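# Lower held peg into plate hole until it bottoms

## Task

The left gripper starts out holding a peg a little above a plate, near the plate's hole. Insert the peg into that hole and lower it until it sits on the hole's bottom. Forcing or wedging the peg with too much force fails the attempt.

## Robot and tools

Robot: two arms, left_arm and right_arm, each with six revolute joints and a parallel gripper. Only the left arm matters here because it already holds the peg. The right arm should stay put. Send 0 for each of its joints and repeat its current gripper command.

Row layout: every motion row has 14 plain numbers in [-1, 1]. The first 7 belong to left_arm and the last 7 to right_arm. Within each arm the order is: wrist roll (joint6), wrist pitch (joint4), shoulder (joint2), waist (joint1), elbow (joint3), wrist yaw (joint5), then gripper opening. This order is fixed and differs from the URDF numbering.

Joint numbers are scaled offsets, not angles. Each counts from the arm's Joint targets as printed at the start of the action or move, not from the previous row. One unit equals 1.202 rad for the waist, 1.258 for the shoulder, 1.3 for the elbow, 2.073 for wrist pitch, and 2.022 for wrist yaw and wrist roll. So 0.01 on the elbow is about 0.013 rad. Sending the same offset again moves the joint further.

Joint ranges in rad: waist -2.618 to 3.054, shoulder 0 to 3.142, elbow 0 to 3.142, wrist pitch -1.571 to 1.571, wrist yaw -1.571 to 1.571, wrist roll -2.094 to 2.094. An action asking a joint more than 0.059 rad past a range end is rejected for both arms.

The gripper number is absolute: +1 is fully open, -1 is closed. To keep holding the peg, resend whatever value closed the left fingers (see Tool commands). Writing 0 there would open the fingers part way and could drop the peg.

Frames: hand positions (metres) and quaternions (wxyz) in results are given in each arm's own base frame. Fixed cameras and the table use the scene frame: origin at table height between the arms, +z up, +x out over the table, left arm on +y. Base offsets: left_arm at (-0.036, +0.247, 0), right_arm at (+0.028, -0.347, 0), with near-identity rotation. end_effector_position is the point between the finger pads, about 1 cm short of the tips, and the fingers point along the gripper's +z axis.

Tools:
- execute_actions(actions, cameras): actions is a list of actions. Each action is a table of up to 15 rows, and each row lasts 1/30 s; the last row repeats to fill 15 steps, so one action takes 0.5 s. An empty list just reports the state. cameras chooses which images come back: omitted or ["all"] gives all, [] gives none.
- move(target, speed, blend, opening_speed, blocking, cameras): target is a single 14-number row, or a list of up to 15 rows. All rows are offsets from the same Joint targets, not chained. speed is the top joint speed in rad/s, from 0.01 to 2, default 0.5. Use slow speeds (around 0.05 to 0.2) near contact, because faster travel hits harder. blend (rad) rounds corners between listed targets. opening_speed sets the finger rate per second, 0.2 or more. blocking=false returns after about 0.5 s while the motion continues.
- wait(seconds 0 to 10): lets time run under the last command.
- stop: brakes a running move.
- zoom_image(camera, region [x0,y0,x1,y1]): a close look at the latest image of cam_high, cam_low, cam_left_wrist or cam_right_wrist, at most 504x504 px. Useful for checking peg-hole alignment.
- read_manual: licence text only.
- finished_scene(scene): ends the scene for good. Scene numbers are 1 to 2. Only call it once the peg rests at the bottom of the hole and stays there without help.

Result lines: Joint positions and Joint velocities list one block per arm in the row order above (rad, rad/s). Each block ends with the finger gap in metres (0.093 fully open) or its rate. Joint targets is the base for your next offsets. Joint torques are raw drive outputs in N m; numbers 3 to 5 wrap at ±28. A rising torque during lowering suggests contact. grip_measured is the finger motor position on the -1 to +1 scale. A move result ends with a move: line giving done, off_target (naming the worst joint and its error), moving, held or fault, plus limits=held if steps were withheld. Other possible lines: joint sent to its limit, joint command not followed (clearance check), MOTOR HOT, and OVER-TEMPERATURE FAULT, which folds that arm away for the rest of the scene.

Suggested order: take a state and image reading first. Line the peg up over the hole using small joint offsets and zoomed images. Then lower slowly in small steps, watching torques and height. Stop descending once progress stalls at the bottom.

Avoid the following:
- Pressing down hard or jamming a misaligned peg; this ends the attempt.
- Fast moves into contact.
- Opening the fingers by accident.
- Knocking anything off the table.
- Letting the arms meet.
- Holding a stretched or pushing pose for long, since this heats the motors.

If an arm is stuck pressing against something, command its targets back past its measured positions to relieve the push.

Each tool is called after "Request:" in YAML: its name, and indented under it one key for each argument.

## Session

Request:
execute_actions:
  actions: []

Request:
zoom_image:
  camera: "cam_left_wrist"
  region: [240, 60, 460, 260]

Request:
zoom_image:
  camera: "cam_low"
  region: [210, 170, 330, 290]

Scene clock: 0.00 s.
left_arm: end_effector_position=(+0.2798, -0.1606, +0.1326) grip_measured=-0.296 end_effector_quat_wxyz=(+0.018, +0.861, +0.508, +0.003) | right_arm: end_effector_position=(+0.3754, +0.0000, +0.4021) grip_measured=+1.000 end_effector_quat_wxyz=(+0.707, +0.000, +0.707, +0.000)
Joint names: [wrist roll, wrist pitch, shoulder, waist, elbow, wrist yaw]
Joint positions: left_arm=[1.56 -1.298 1.73 -0.515 1.493 0.013 0.031] | right_arm=[0 0 1.047 0 1.047 0 0.093]
Joint velocities: left_arm=[0.007 -0.051 0.007 -0.032 -0.012 0.051 0.009] | right_arm=[within noise]
Joint torques (N m): no reading
Motor temperatures (°C): left_arm=[29 30 36 28 37 30 31] | right_arm=[28 36 32 28 40 32 31]
Heat: left arm: 37 °C; right arm: 40 °C.
Joint targets: left_arm=[1.560 -1.297 1.711 -0.515 1.509 0.014] | right_arm=[0.000 0.007 1.043 0.000 1.059 0.000]
Tool commands: left_gripper/opening=-0.921165 right_gripper/opening=+1.0

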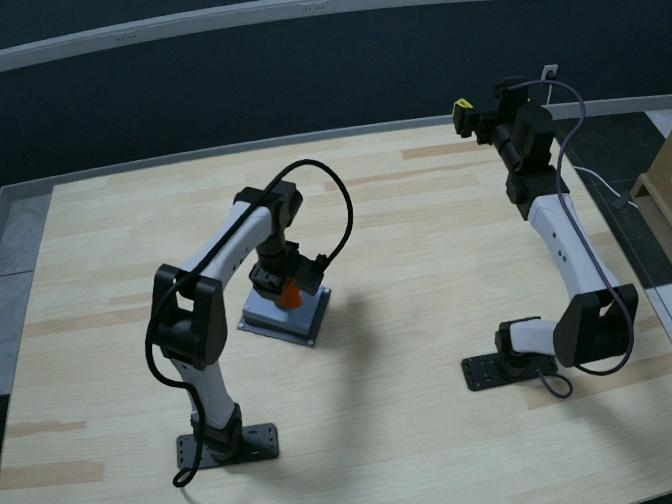

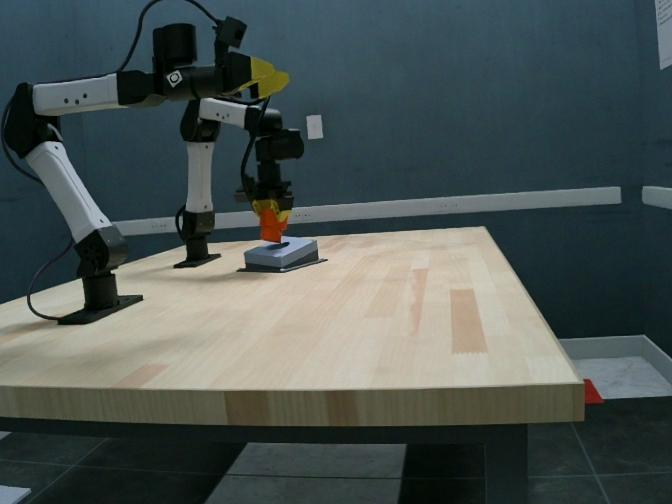

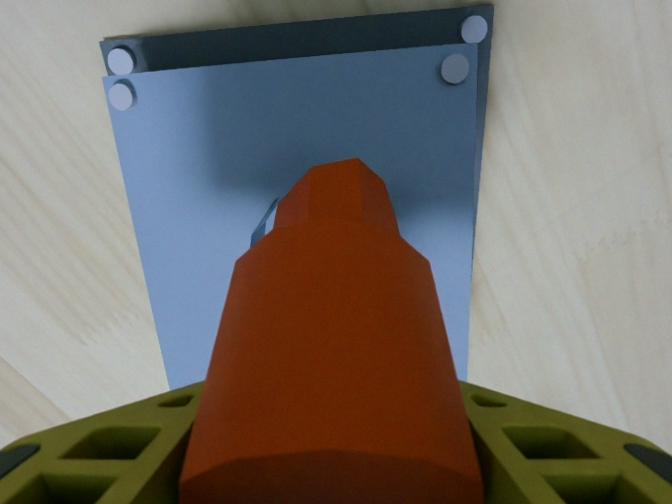

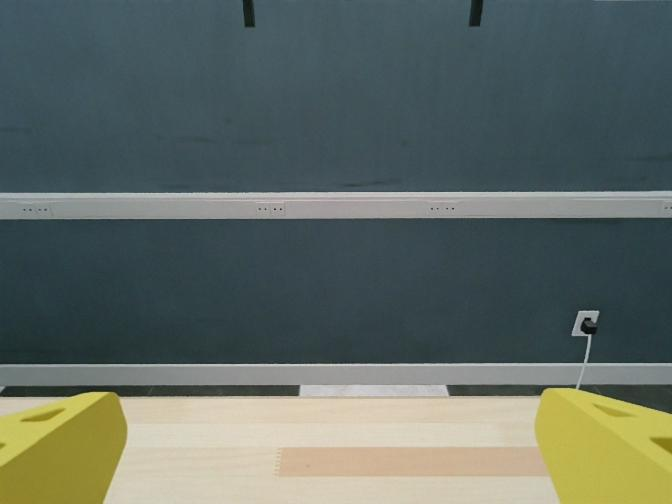

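Scaled by 2.291 from the camera's 672x504 image, which has a finer 960x720 frame.

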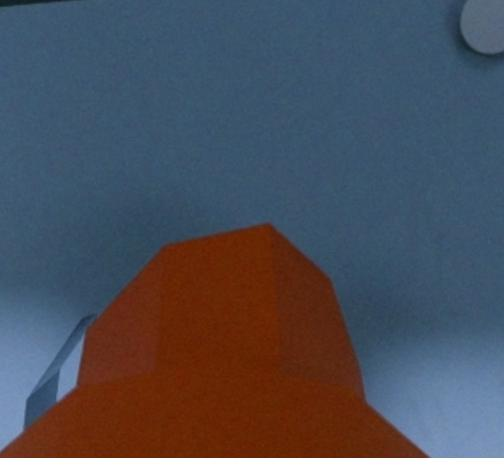

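Scaled by 4.200 from the camera's 672x504 image, which has a finer 960x720 frame.

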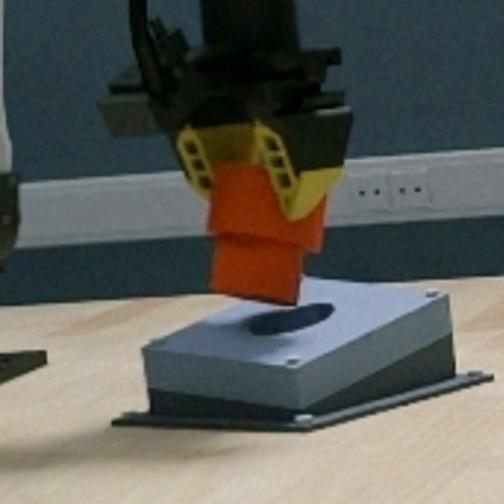

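Request:
move:
  target: [0,-0.105,0,0,0.180,0,-0.921165,0,0,0,0,0,0,1]
  speed: 0.4
  cameras: ["cam_left_wrist"]

Request:
zoom_image:
  camera: "cam_left_wrist"
  region: [100, 20, 560, 440]

Request:
move:
  target: [0,0,0,0.133,0,0,-0.921165,0,0,0,0,0,0,1]
  speed: 0.4
  cameras: ["cam_left_wrist","cam_high","cam_low"]

Request:
zoom_image:
  camera: "cam_left_wrist"
  region: [100, 0, 560, 420]

Request:
zoom_image:
  camera: "cam_low"
  region: [230, 195, 340, 285]

Request:
zoom_image:
  camera: "cam_high"
  region: [220, 250, 350, 360]

Scene clock: 19.50 s.
left_arm: end_effector_position=(+0.2785, -0.1599, +0.1883) grip_measured=-0.220 end_effector_quat_wxyz=(+0.027, +0.861, +0.508, +0.008) | right_arm: end_effector_position=(+0.3754, +0.0000, +0.4021) grip_measured=+1.000 end_effector_quat_wxyz=(+0.707, +0.000, +0.707, +0.000)
Joint names: [wrist roll, wrist pitch, shoulder, waist, elbow, wrist yaw]
Joint positions: left_arm=[1.56 -1.5 1.73 -0.515 1.714 0.013 0.035] | right_arm=[0 0 1.047 0 1.047 0 0.093]
Joint velocities: within noise
Joint torques (N m): left_arm=[0.17 0.32 -8.61 -0.68 8.06 0.13] | right_arm=[0.04 2.34 -2.97 -0.16 9.7 -0.02]
Motor temperatures (°C): left_arm=[29 30 43 27 39 30 32] | right_arm=[28 42 33 28 43 32 31]
Heat: left arm: 43 °C; right arm: 43 °C.
Joint targets: left_arm=[1.560 -1.515 1.711 -0.515 1.743 0.014] | right_arm=[0.000 0.007 1.043 0.000 1.059 0.000]
move: done
camera_calibration:
cam_left_wrist: T_world_to_cam=[[-0.875185, 0.481749, -0.0443814, 0.329003], [0.419267, 0.801037, 0.427264, -0.0330013], [0.241385, 0.355327, -0.903037, 0.246257], [0, 0, 0, 1]] pos_world=[0.242332, -0.219564, 0.251081]
Images, in order (width x height): cam_left_wrist 672x504.

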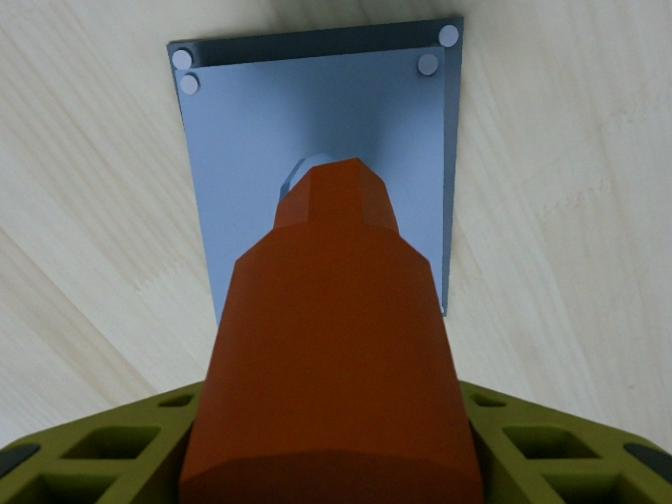

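Scaled by 1.096 from the camera's 672x504 image, which has a finer 960x720 frame.

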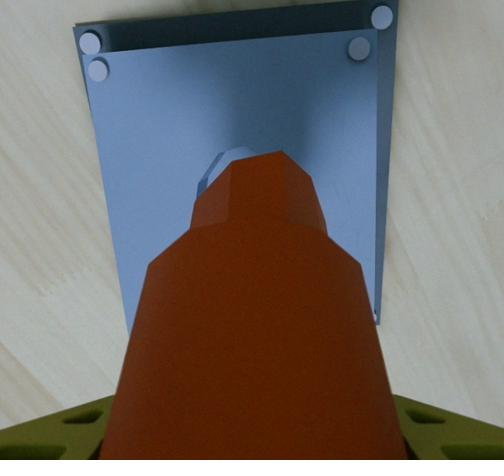

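Scene clock: 20.27 s.
left_arm: end_effector_position=(+0.3003, -0.1134, +0.1883) grip_measured=-0.220 end_effector_quat_wxyz=(+0.026, +0.817, +0.575, +0.010) | right_arm: end_effector_position=(+0.3754, +0.0000, +0.4021) grip_measured=+1.000 end_effector_quat_wxyz=(+0.707, +0.000, +0.707, +0.000)
Joint names: [wrist roll, wrist pitch, shoulder, waist, elbow, wrist yaw]
Joint positions: left_arm=[1.56 -1.5 1.73 -0.354 1.714 0.013 0.035] | right_arm=[0 0 1.047 0 1.047 0 0.093]
Joint velocities: within noise
Joint torques (N m): left_arm=[0.14 0.28 -8.54 -0.58 8.18 0.14] | right_arm=[0.03 2.29 -3.14 -0.31 9.7 -0.01]
Motor temperatures (°C): left_arm=[29 30 44 27 39 30 32] | right_arm=[28 42 33 28 44 32 31]
Heat: left arm: 44 °C; right arm: 44 °C.
Joint targets: left_arm=[1.560 -1.515 1.711 -0.355 1.743 0.014] | right_arm=[0.000 0.007 1.043 0.000 1.059 0.000]
move: done
camera_calibration:
cam_left_wrist: T_world_to_cam=[[-0.940847, 0.335962, -0.0440003, 0.328845], [0.286257, 0.857609, 0.427275, -0.0330563], [0.181283, 0.389405, -0.90305, 0.246369], [0, 0, 0, 1]] pos_world=[0.274193, -0.178067, 0.251077]
Images, in order (width x height): cam_high 672x504, cam_low 672x504, cam_left_wrist 672x504.

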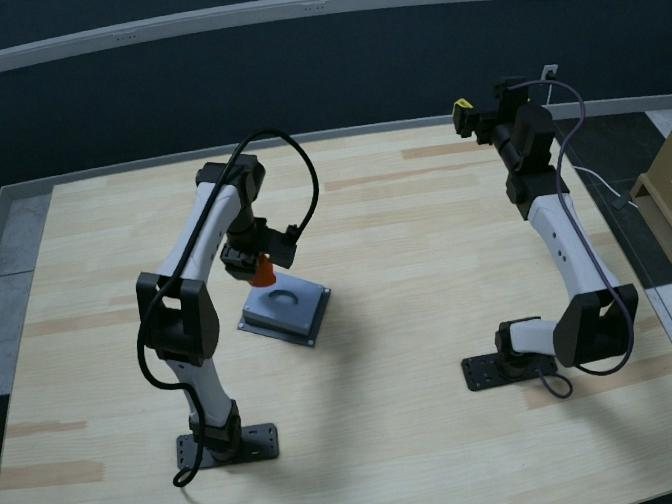

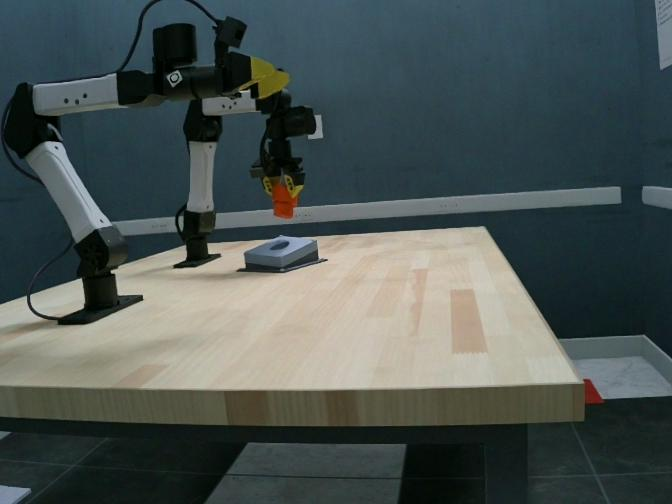

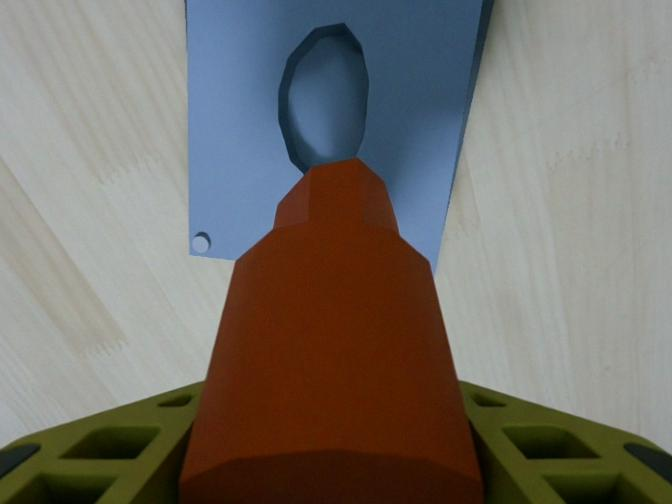

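Scaled by 1.096 from the camera's 672x504 image, which has a finer 960x720 frame.

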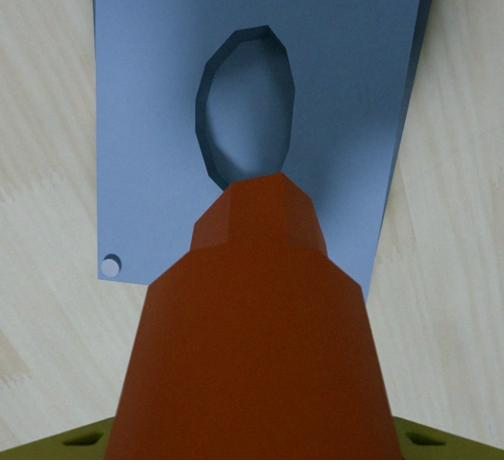

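Scaled by 4.582 from the camera's 672x504 image, which has a finer 960x720 frame.

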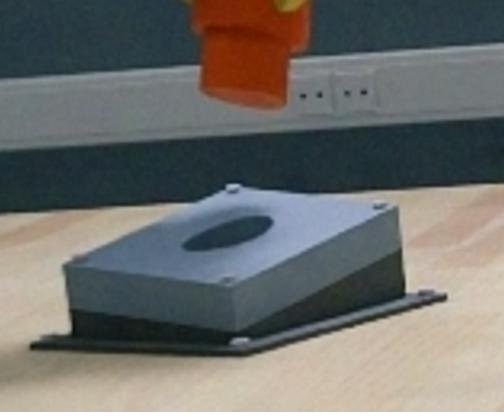

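Scaled by 3.877 from the camera's 672x504 image, which has a finer 960x720 frame.

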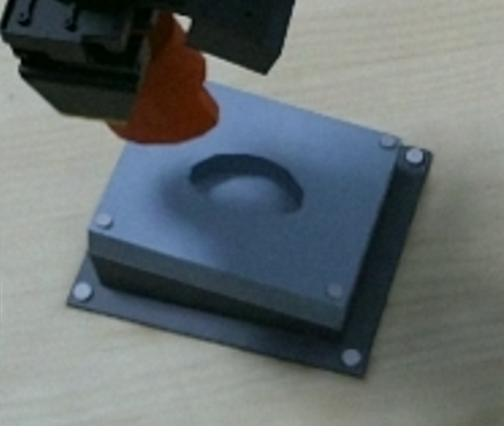

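Request:
move:
  target: [0,0,0,0.133,0,0,-0.921165,0,0,0,0,0,0,1]
  speed: 0.4
  cameras: ["cam_left_wrist","cam_low"]

Request:
zoom_image:
  camera: "cam_left_wrist"
  region: [130, 0, 530, 300]

Request:
zoom_image:
  camera: "cam_low"
  region: [230, 185, 340, 285]

Request:
move:
  target: [0,0.06,0,-0.04,-0.097,0,-0.921165,0,0,0,0,0,0,1]
  speed: 0.4
  cameras: ["cam_left_wrist"]

Request:
zoom_image:
  camera: "cam_left_wrist"
  region: [130, 0, 530, 300]

Scene clock: 30.27 s.
left_arm: end_effector_position=(+0.3145, -0.0642, +0.1883) grip_measured=-0.220 end_effector_quat_wxyz=(+0.025, +0.769, +0.639, +0.012) | right_arm: end_effector_position=(+0.3754, +0.0000, +0.4021) grip_measured=+1.000 end_effector_quat_wxyz=(+0.707, +0.000, +0.707, +0.000)
Joint names: [wrist roll, wrist pitch, shoulder, waist, elbow, wrist yaw]
Joint positions: left_arm=[1.56 -1.501 1.73 -0.194 1.714 0.013 0.035] | right_arm=[0 0 1.047 0 1.047 0 0.093]
Joint velocities: within noise
Joint torques (N m): left_arm=[0.11 0.34 -8.87 -0.36 8.09 0.14] | right_arm=[-0.03 2.31 -3.1 -0.12 9.58 0.03]
Motor temperatures (°C): left_arm=[29 30 46 27 42 30 33] | right_arm=[28 44 33 28 45 32 31]
Heat: left arm: 46 °C; right arm: 45 °C.
Joint targets: left_arm=[1.560 -1.514 1.711 -0.195 1.743 0.014] | right_arm=[0.000 0.007 1.043 0.000 1.059 0.000]
move: done
camera_calibration:
cam_left_wrist: T_world_to_cam=[[-0.982341, 0.181943, -0.0436149, 0.328684], [0.146322, 0.892362, 0.426942, -0.0329944], [0.116599, 0.413021, -0.903227, 0.246536], [0, 0, 0, 1]] pos_world=[0.298962, -0.132183, 0.2511]
Images, in order (width x height): cam_low 672x504, cam_left_wrist 672x504.

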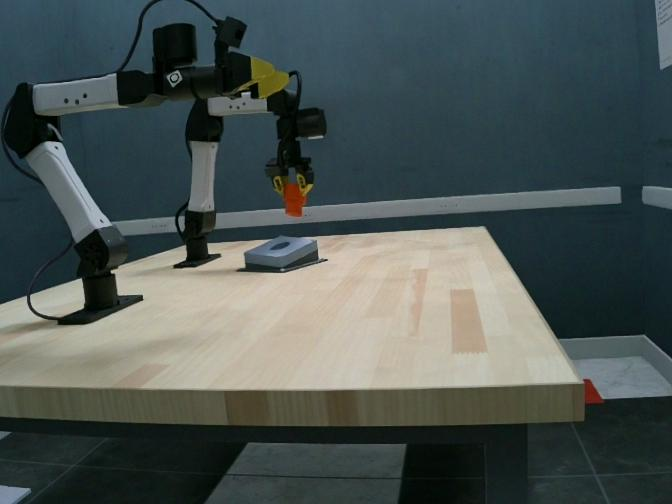

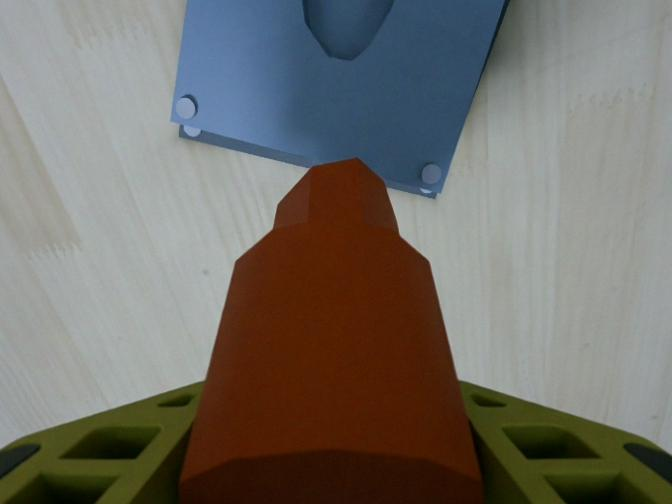

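Scaled by 1.260 from the camera's 672x504 image, which has a finer 960x720 frame.

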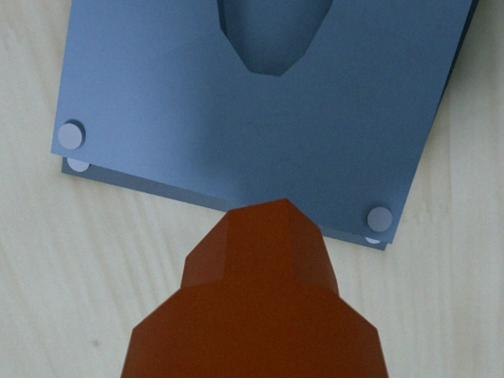

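Scaled by 4.582 from the camera's 672x504 image, which has a finer 960x720 frame.

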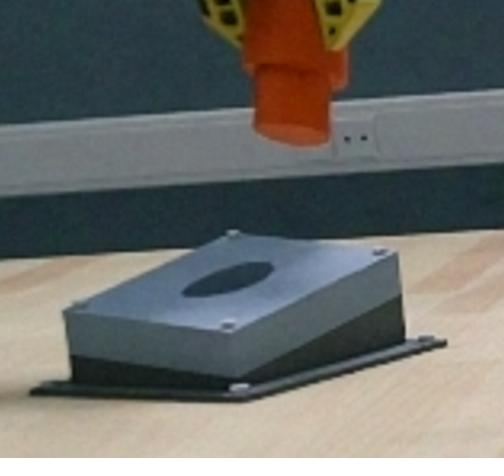

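Scene clock: 31.33 s.
left_arm: end_effector_position=(+0.3139, -0.0792, +0.1637) grip_measured=-0.220 end_effector_quat_wxyz=(+0.023, +0.783, +0.621, +0.009) | right_arm: end_effector_position=(+0.3754, +0.0000, +0.4021) grip_measured=+1.000 end_effector_quat_wxyz=(+0.707, +0.000, +0.707, +0.000)
Joint names: [wrist roll, wrist pitch, shoulder, waist, elbow, wrist yaw]
Joint positions: left_arm=[1.56 -1.409 1.73 -0.24 1.616 0.013 0.035] | right_arm=[0 0 1.047 0 1.047 0 0.093]
Joint velocities: within noise
Joint torques (N m): left_arm=[0.13 0.66 -8.65 -1.02 5.96 0.14] | right_arm=[0.02 2.27 -3.33 -0.28 9.87 -0.07]
Motor temperatures (°C): left_arm=[29 30 46 27 42 30 33] | right_arm=[28 44 33 28 45 32 31]
Heat: left arm: 46 °C; right arm: 45 °C.
Joint targets: left_arm=[1.560 -1.390 1.711 -0.243 1.617 0.014] | right_arm=[0.000 0.007 1.043 0.000 1.059 0.000]
move: done
camera_calibration:
cam_left_wrist: T_world_to_cam=[[-0.973241, 0.226767, -0.0371355, 0.329403], [0.189694, 0.884073, 0.42712, -0.0233326], [0.129687, 0.408646, -0.903432, 0.226141], [0, 0, 0, 1]] pos_world=[0.295687, -0.146482, 0.226501]
Images, in order (width x height): cam_left_wrist 672x504.

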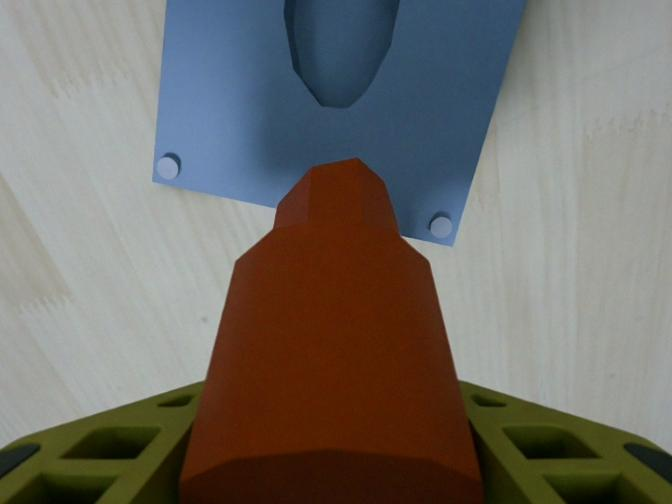

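Scaled by 1.260 from the camera's 672x504 image, which has a finer 960x720 frame.

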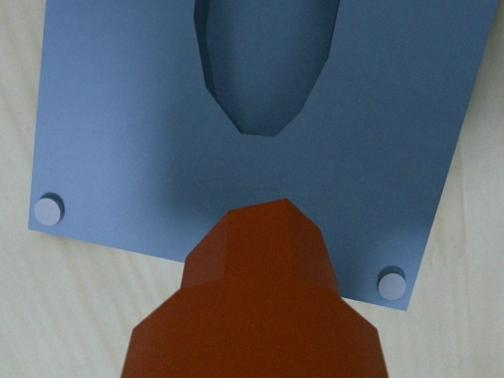

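Request:
move:
  target:
    - [0,-0.04,0,0,0.075,0,-0.921165,0,0,0,0,0,0,1]
    - [-0.09,-0.07,0.1,-0.33,0.145,-0.18,-0.921165,0,0,0,0,0,0,1]
    - [-0.1128,-0.0806,0.2059,-0.4151,0.1438,-0.2132,-0.921165,0,0,0,0,0,0,1]
  speed: 0.35
  blend: 0.05
  cameras: ["cam_left_wrist","cam_low","cam_high"]

Request:
zoom_image:
  camera: "cam_left_wrist"
  region: [270, 60, 430, 240]

Request:
zoom_image:
  camera: "cam_low"
  region: [230, 190, 340, 285]

Request:
zoom_image:
  camera: "cam_high"
  region: [220, 250, 350, 360]

Scene clock: 100.97 s.
left_arm: end_effector_position=(+0.2932, -0.1815, +0.1420) grip_measured=-0.220 end_effector_quat_wxyz=(-0.130, +0.851, +0.481, +0.163) | right_arm: end_effector_position=(+0.3754, +0.0000, +0.4021) grip_measured=+1.000 end_effector_quat_wxyz=(+0.707, +0.000, +0.707, +0.000)
Joint names: [wrist roll, wrist pitch, shoulder, waist, elbow, wrist yaw]
Joint positions: left_arm=[1.34 -1.533 1.968 -0.742 1.776 -0.391 0.035] | right_arm=[0 0 1.047 0 1.047 0 0.093]
Joint velocities: within noise
Joint torques (N m): left_arm=[0.02 -0.24 -8.62 -0.77 7.75 -0.39] | right_arm=[0.05 2.26 -2.99 -0.09 9.73 0.01]
Motor temperatures (°C): left_arm=[29 30 52 27 41 30 34] | right_arm=[28 50 33 28 50 32 31]
Heat: left arm: 52 °C; right arm: 50 °C.
Joint targets: left_arm=[1.332 -1.557 1.970 -0.742 1.803 -0.417] | right_arm=[0.000 0.007 1.043 0.000 1.059 0.000]
move: done; blend cut to 0.0487 rad at target 1
camera_calibration:
cam_left_wrist: T_world_to_cam=[[-0.863997, 0.498156, 0.0731386, 0.333239], [0.370422, 0.530514, 0.762458, -0.084523], [0.341022, 0.685854, -0.642891, 0.202404], [0, 0, 0, 1]] pos_world=[0.250202, -0.259984, 0.170196]
Images, in order (width x height): cam_high 672x504, cam_low 672x504, cam_left_wrist 672x504.

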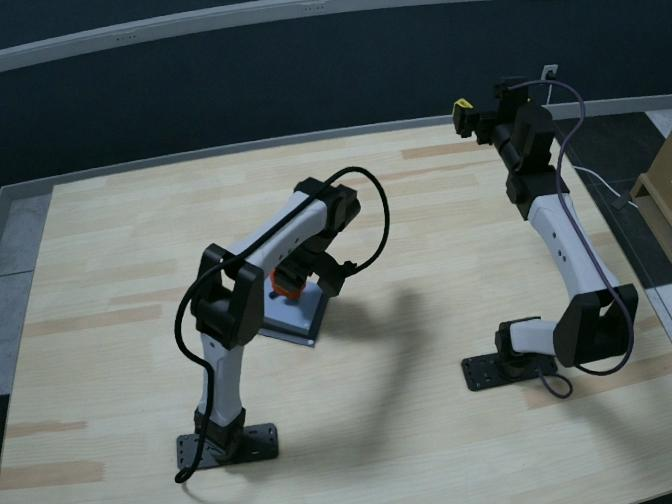

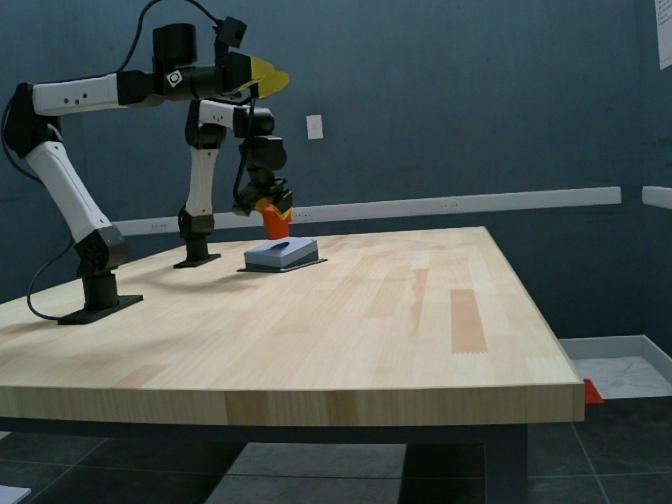

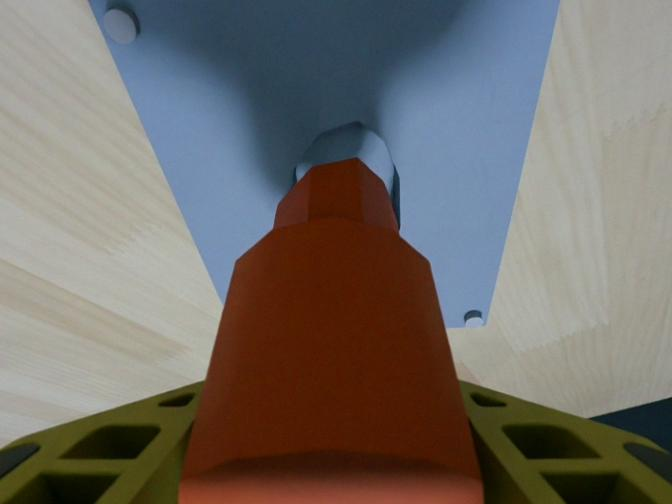

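Scaled by 2.800 from the camera's 672x504 image, which has a finer 960x720 frame.

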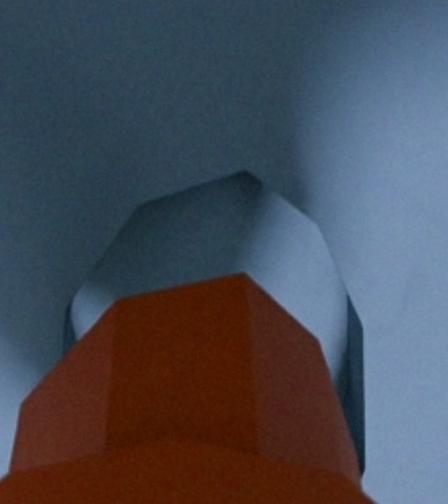

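Scaled by 4.582 from the camera's 672x504 image, which has a finer 960x720 frame.

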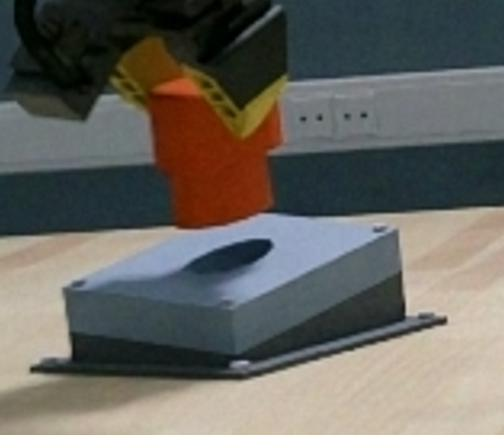

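Scaled by 3.877 from the camera's 672x504 image, which has a finer 960x720 frame.

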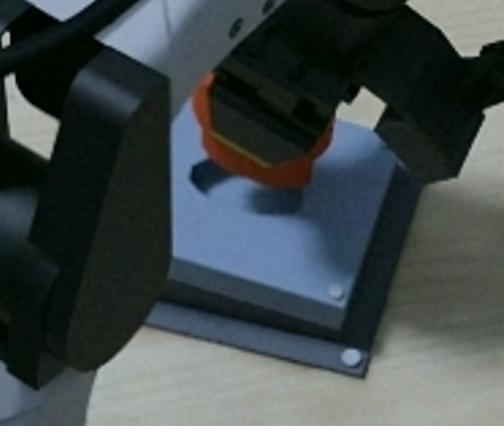

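Request:
move:
  target: [-0.043,0.0309,0.0044,0.0058,-0.0592,-0.0049,-0.921165,0,0,0,0,0,0,1]
  speed: 0.15
  cameras: ["cam_left_wrist","cam_low"]

Request:
zoom_image:
  camera: "cam_left_wrist"
  region: [270, 110, 430, 240]

Request:
zoom_image:
  camera: "cam_low"
  region: [240, 200, 320, 275]

Scene clock: 118.20 s.
left_arm: end_effector_position=(+0.2920, -0.1774, +0.1310) grip_measured=-0.220 end_effector_quat_wxyz=(-0.132, +0.829, +0.516, +0.171) | right_arm: end_effector_position=(+0.3754, +0.0000, +0.4021) grip_measured=+1.000 end_effector_quat_wxyz=(+0.707, +0.000, +0.707, +0.000)
Joint names: [wrist roll, wrist pitch, shoulder, waist, elbow, wrist yaw]
Joint positions: left_arm=[1.253 -1.502 1.968 -0.74 1.727 -0.401 0.035] | right_arm=[0 0 1.047 0 1.047 0 0.093]
Joint velocities: within noise
Joint torques (N m): left_arm=[0.07 0.03 -8.29 -0.31 5.37 -0.38] | right_arm=[0.01 2.29 -2.99 -0.02 9.7 -0.01]
Motor temperatures (°C): left_arm=[29 30 51 27 43 30 34] | right_arm=[28 51 33 28 50 32 31]
Heat: left arm: 51 °C; right arm: 51 °C.
Joint targets: left_arm=[1.245 -1.493 1.976 -0.735 1.726 -0.427] | right_arm=[0.000 0.007 1.043 0.000 1.059 0.000]
move: done
camera_calibration:
cam_left_wrist: T_world_to_cam=[[-0.902359, 0.427877, 0.0516579, 0.332545], [0.306495, 0.552822, 0.774886, -0.0568173], [0.302998, 0.715059, -0.629987, 0.207533], [0, 0, 0, 1]] pos_world=[0.254607, -0.259277, 0.157592]
Images, in order (width x height): cam_low 672x504, cam_left_wrist 672x504.

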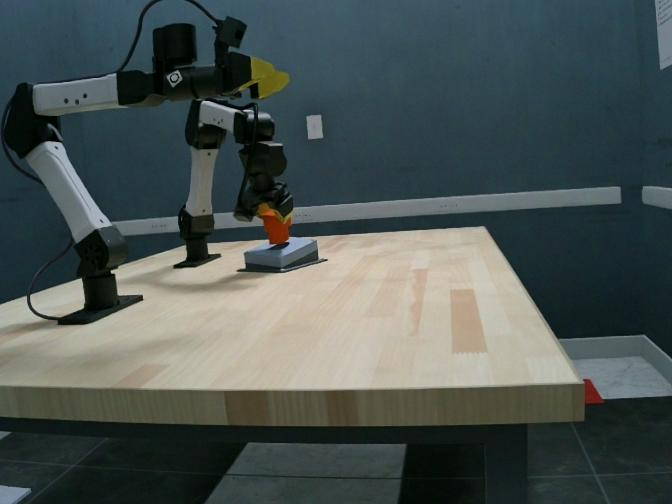

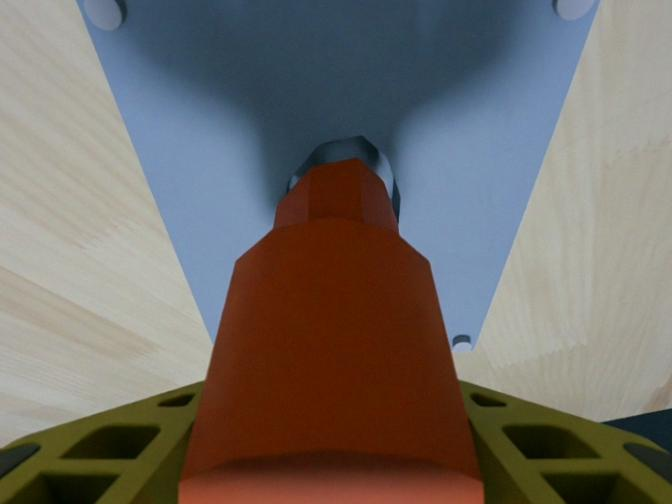

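Scaled by 3.150 from the camera's 672x504 image, which has a finer 960x720 frame.

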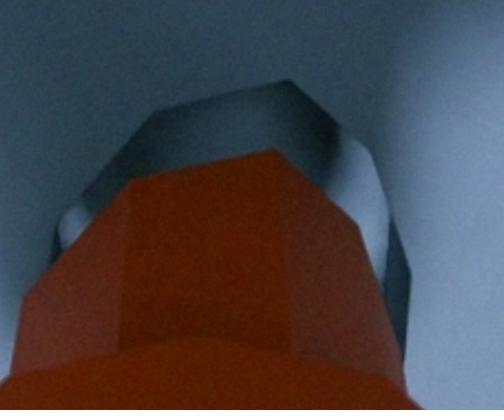

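Scaled by 6.300 from the camera's 672x504 image, which has a finer 960x720 frame.

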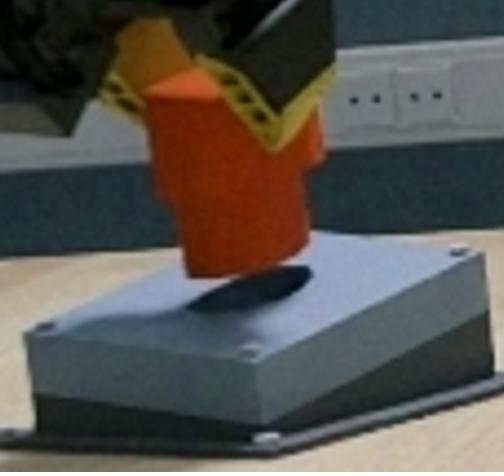

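Request:
move:
  target: [-0.0168,-0.0162,0.0143,0,0.0277,0,-0.921165,0,0,0,0,0,0,1]
  speed: 0.1
  cameras: ["cam_left_wrist","cam_low"]

Request:
zoom_image:
  camera: "cam_left_wrist"
  region: [270, 110, 430, 240]

Request:
zoom_image:
  camera: "cam_low"
  region: [240, 200, 320, 275]

Scene clock: 132.97 s.
left_arm: end_effector_position=(+0.2932, -0.1783, +0.1274) grip_measured=-0.220 end_effector_quat_wxyz=(-0.134, +0.820, +0.529, +0.172) | right_arm: end_effector_position=(+0.3754, +0.0000, +0.4021) grip_measured=+1.000 end_effector_quat_wxyz=(+0.707, +0.000, +0.707, +0.000)
Joint names: [wrist roll, wrist pitch, shoulder, waist, elbow, wrist yaw]
Joint positions: left_arm=[1.22 -1.502 1.984 -0.74 1.733 -0.402 0.035] | right_arm=[0 0 1.047 0 1.047 0 0.093]
Joint velocities: within noise
Joint torques (N m): left_arm=[-0.03 -0.33 -8.24 -0.23 7.97 -0.41] | right_arm=[-0.01 2.28 -3.23 -0.16 9.68 -0.02]
Motor temperatures (°C): left_arm=[29 30 50 27 42 30 34] | right_arm=[28 52 33 28 51 32 31]
Heat: left arm: 50 °C; right arm: 52 °C.
Joint targets: left_arm=[1.211 -1.527 1.994 -0.735 1.763 -0.427] | right_arm=[0.000 0.007 1.043 0.000 1.059 0.000]
move: done
camera_calibration:
cam_left_wrist: T_world_to_cam=[[-0.915366, 0.399922, 0.0465542, 0.333641], [0.284257, 0.56004, 0.778173, -0.046467], [0.285136, 0.725547, -0.626322, 0.21217], [0, 0, 0, 1]] pos_world=[0.258115, -0.261346, 0.153514]
Images, in order (width x height): cam_low 672x504, cam_left_wrist 672x504.

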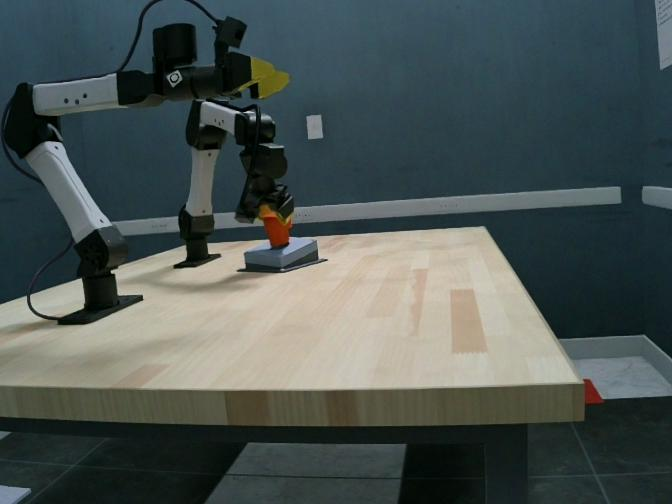

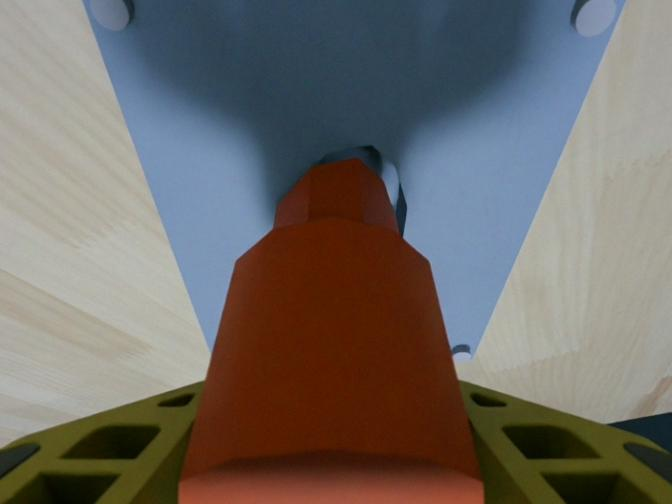

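Scaled by 3.150 from the camera's 672x504 image, which has a finer 960x720 frame.

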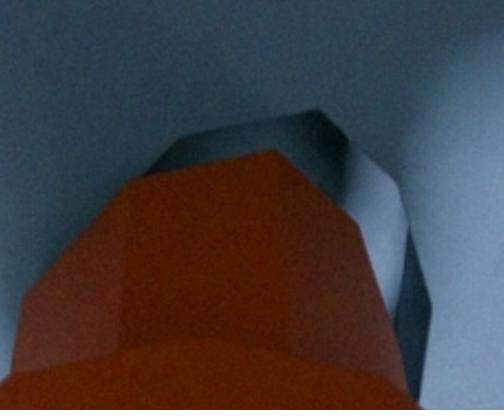

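Scaled by 6.300 from the camera's 672x504 image, which has a finer 960x720 frame.

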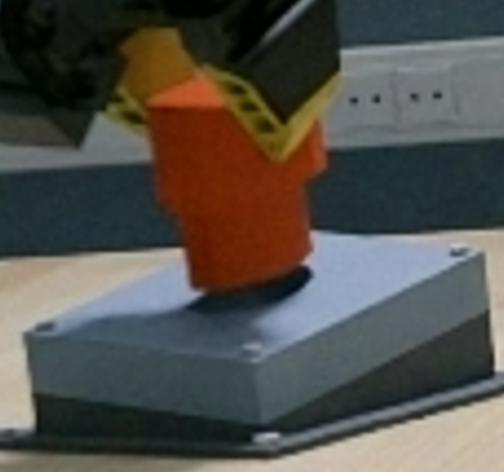

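Request:
move:
  target: [0,0.0106,0,-0.0092,-0.0369,0,-0.921165,0,0,0,0,0,0,1]
  speed: 0.1
  cameras: ["cam_left_wrist","cam_low"]

Request:
zoom_image:
  camera: "cam_left_wrist"
  region: [270, 110, 430, 240]

Request:
zoom_image:
  camera: "cam_low"
  region: [240, 200, 320, 275]

Scene clock: 146.53 s.
left_arm: end_effector_position=(+0.2902, -0.1755, +0.1238) grip_measured=-0.220 end_effector_quat_wxyz=(-0.142, +0.820, +0.527, +0.170) | right_arm: end_effector_position=(+0.3754, +0.0000, +0.4021) grip_measured=+1.000 end_effector_quat_wxyz=(+0.707, +0.000, +0.707, +0.000)
Joint names: [wrist roll, wrist pitch, shoulder, waist, elbow, wrist yaw]
Joint positions: left_arm=[1.219 -1.502 1.984 -0.74 1.716 -0.402 0.035] | right_arm=[0 0 1.047 0 1.047 0 0.093]
Joint velocities: within noise
Joint torques (N m): left_arm=[0.04 -0.13 -7.97 -0.98 5.34 -0.41] | right_arm=[0 2.36 -3.23 -0.35 9.84 0.01]
Motor temperatures (°C): left_arm=[29 30 52 27 43 30 34] | right_arm=[28 52 33 28 51 32 31]
Heat: left arm: 52 °C; right arm: 52 °C.
Joint targets: left_arm=[1.211 -1.505 1.994 -0.746 1.715 -0.427] | right_arm=[0.000 0.007 1.043 0.000 1.059 0.000]
move: done
camera_calibration:
cam_left_wrist: T_world_to_cam=[[-0.914917, 0.398685, 0.0630554, 0.327546], [0.293804, 0.55066, 0.781315, -0.0492527], [0.276777, 0.733365, -0.620944, 0.211906], [0, 0, 0, 1]] pos_world=[0.255498, -0.258871, 0.14941]
Images, in order (width x height): cam_low 672x504, cam_left_wrist 672x504.

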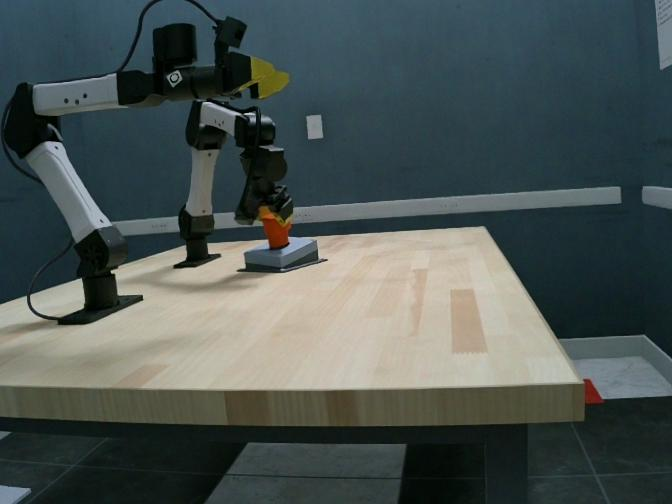

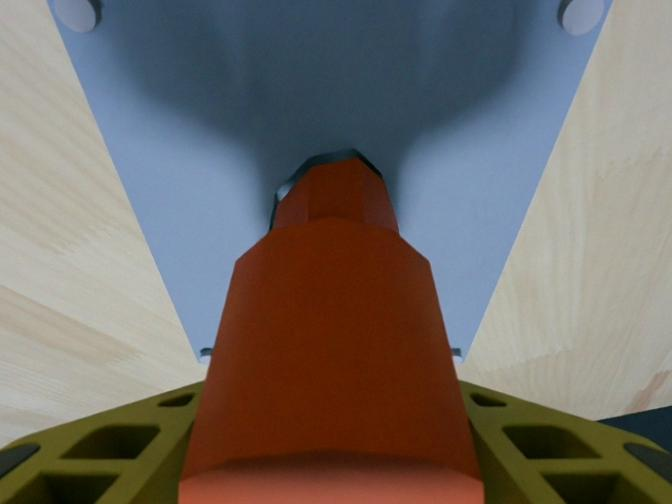

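Scaled by 3.150 from the camera's 672x504 image, which has a finer 960x720 frame.

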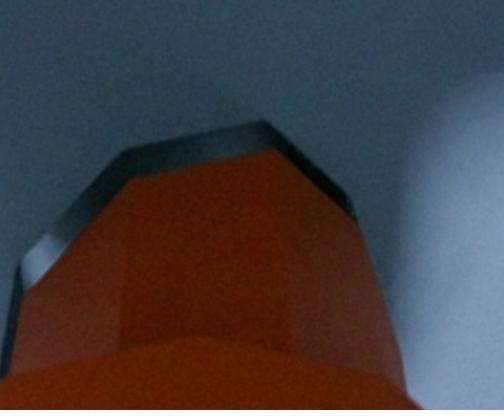

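Scaled by 6.300 from the camera's 672x504 image, which has a finer 960x720 frame.

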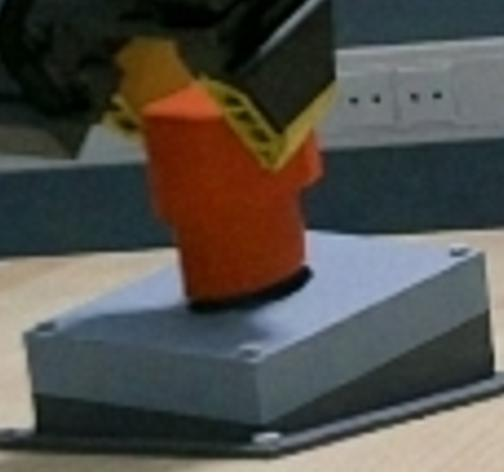

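Request:
move:
  target: [0,0.0145,0.003,0,-0.0051,0,-0.921165,0,0,0,0,0,0,1]
  speed: 0.08
  cameras: ["cam_left_wrist","cam_low"]

Request:
zoom_image:
  camera: "cam_left_wrist"
  region: [270, 110, 430, 240]

Request:
zoom_image:
  camera: "cam_low"
  region: [240, 200, 320, 275]

Scene clock: 157.47 s.
left_arm: end_effector_position=(+0.2925, -0.1776, +0.1218) grip_measured=-0.220 end_effector_quat_wxyz=(-0.135, +0.820, +0.529, +0.172) | right_arm: end_effector_position=(+0.3754, +0.0000, +0.4021) grip_measured=+1.000 end_effector_quat_wxyz=(+0.707, +0.000, +0.707, +0.000)
Joint names: [wrist roll, wrist pitch, shoulder, waist, elbow, wrist yaw]
Joint positions: left_arm=[1.219 -1.483 1.984 -0.74 1.71 -0.402 0.035] | right_arm=[0 0 1.047 0 1.047 0 0.093]
Joint velocities: within noise
Joint torques (N m): left_arm=[0.09 0.05 -7.91 -0.92 5.27 -0.41] | right_arm=[0.05 2.25 -2.99 -0.16 9.85 0.03]
Motor temperatures (°C): left_arm=[29 30 52 28 42 30 34] | right_arm=[28 53 33 28 52 32 31]
Heat: left arm: 52 °C; right arm: 53 °C.
Joint targets: left_arm=[1.211 -1.475 1.997 -0.746 1.708 -0.427] | right_arm=[0.000 0.007 1.043 0.000 1.059 0.000]
move: done
camera_calibration:
cam_left_wrist: T_world_to_cam=[[-0.915505, 0.399222, 0.049717, 0.332522], [0.285669, 0.558082, 0.779062, -0.0431882], [0.283272, 0.727438, -0.624972, 0.20907], [0, 0, 0, 1]] pos_world=[0.257539, -0.260733, 0.147777]
Images, in order (width x height): cam_low 672x504, cam_left_wrist 672x504.

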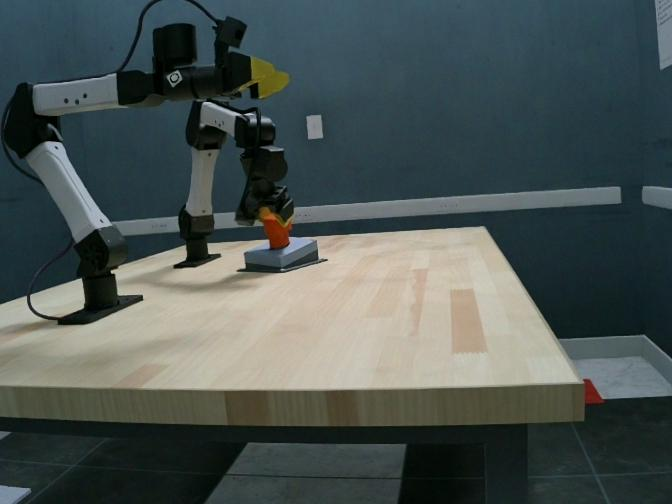

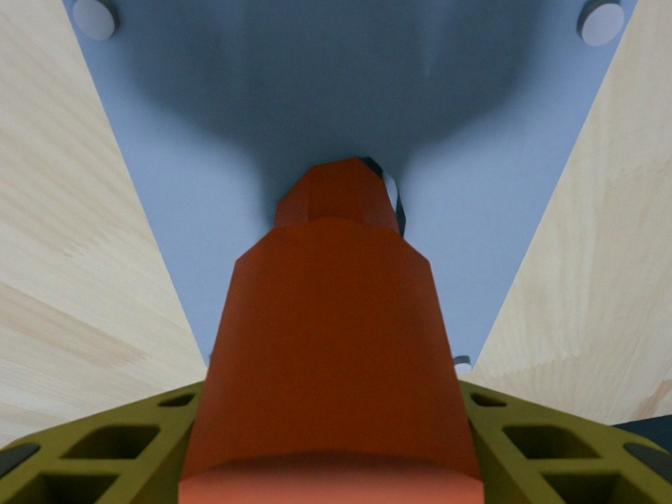

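Scaled by 3.150 from the camera's 672x504 image, which has a finer 960x720 frame.

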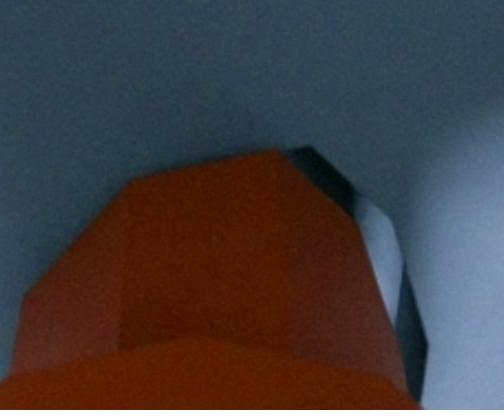

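Scaled by 6.300 from the camera's 672x504 image, which has a finer 960x720 frame.

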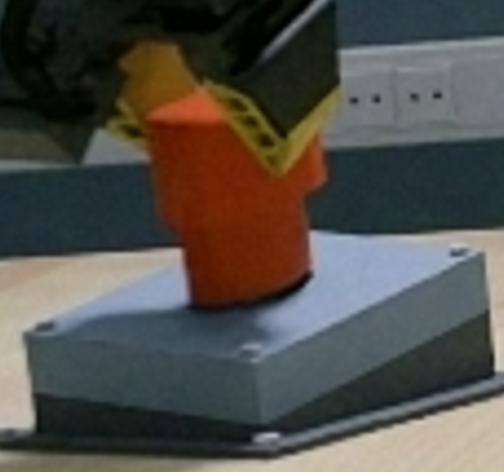

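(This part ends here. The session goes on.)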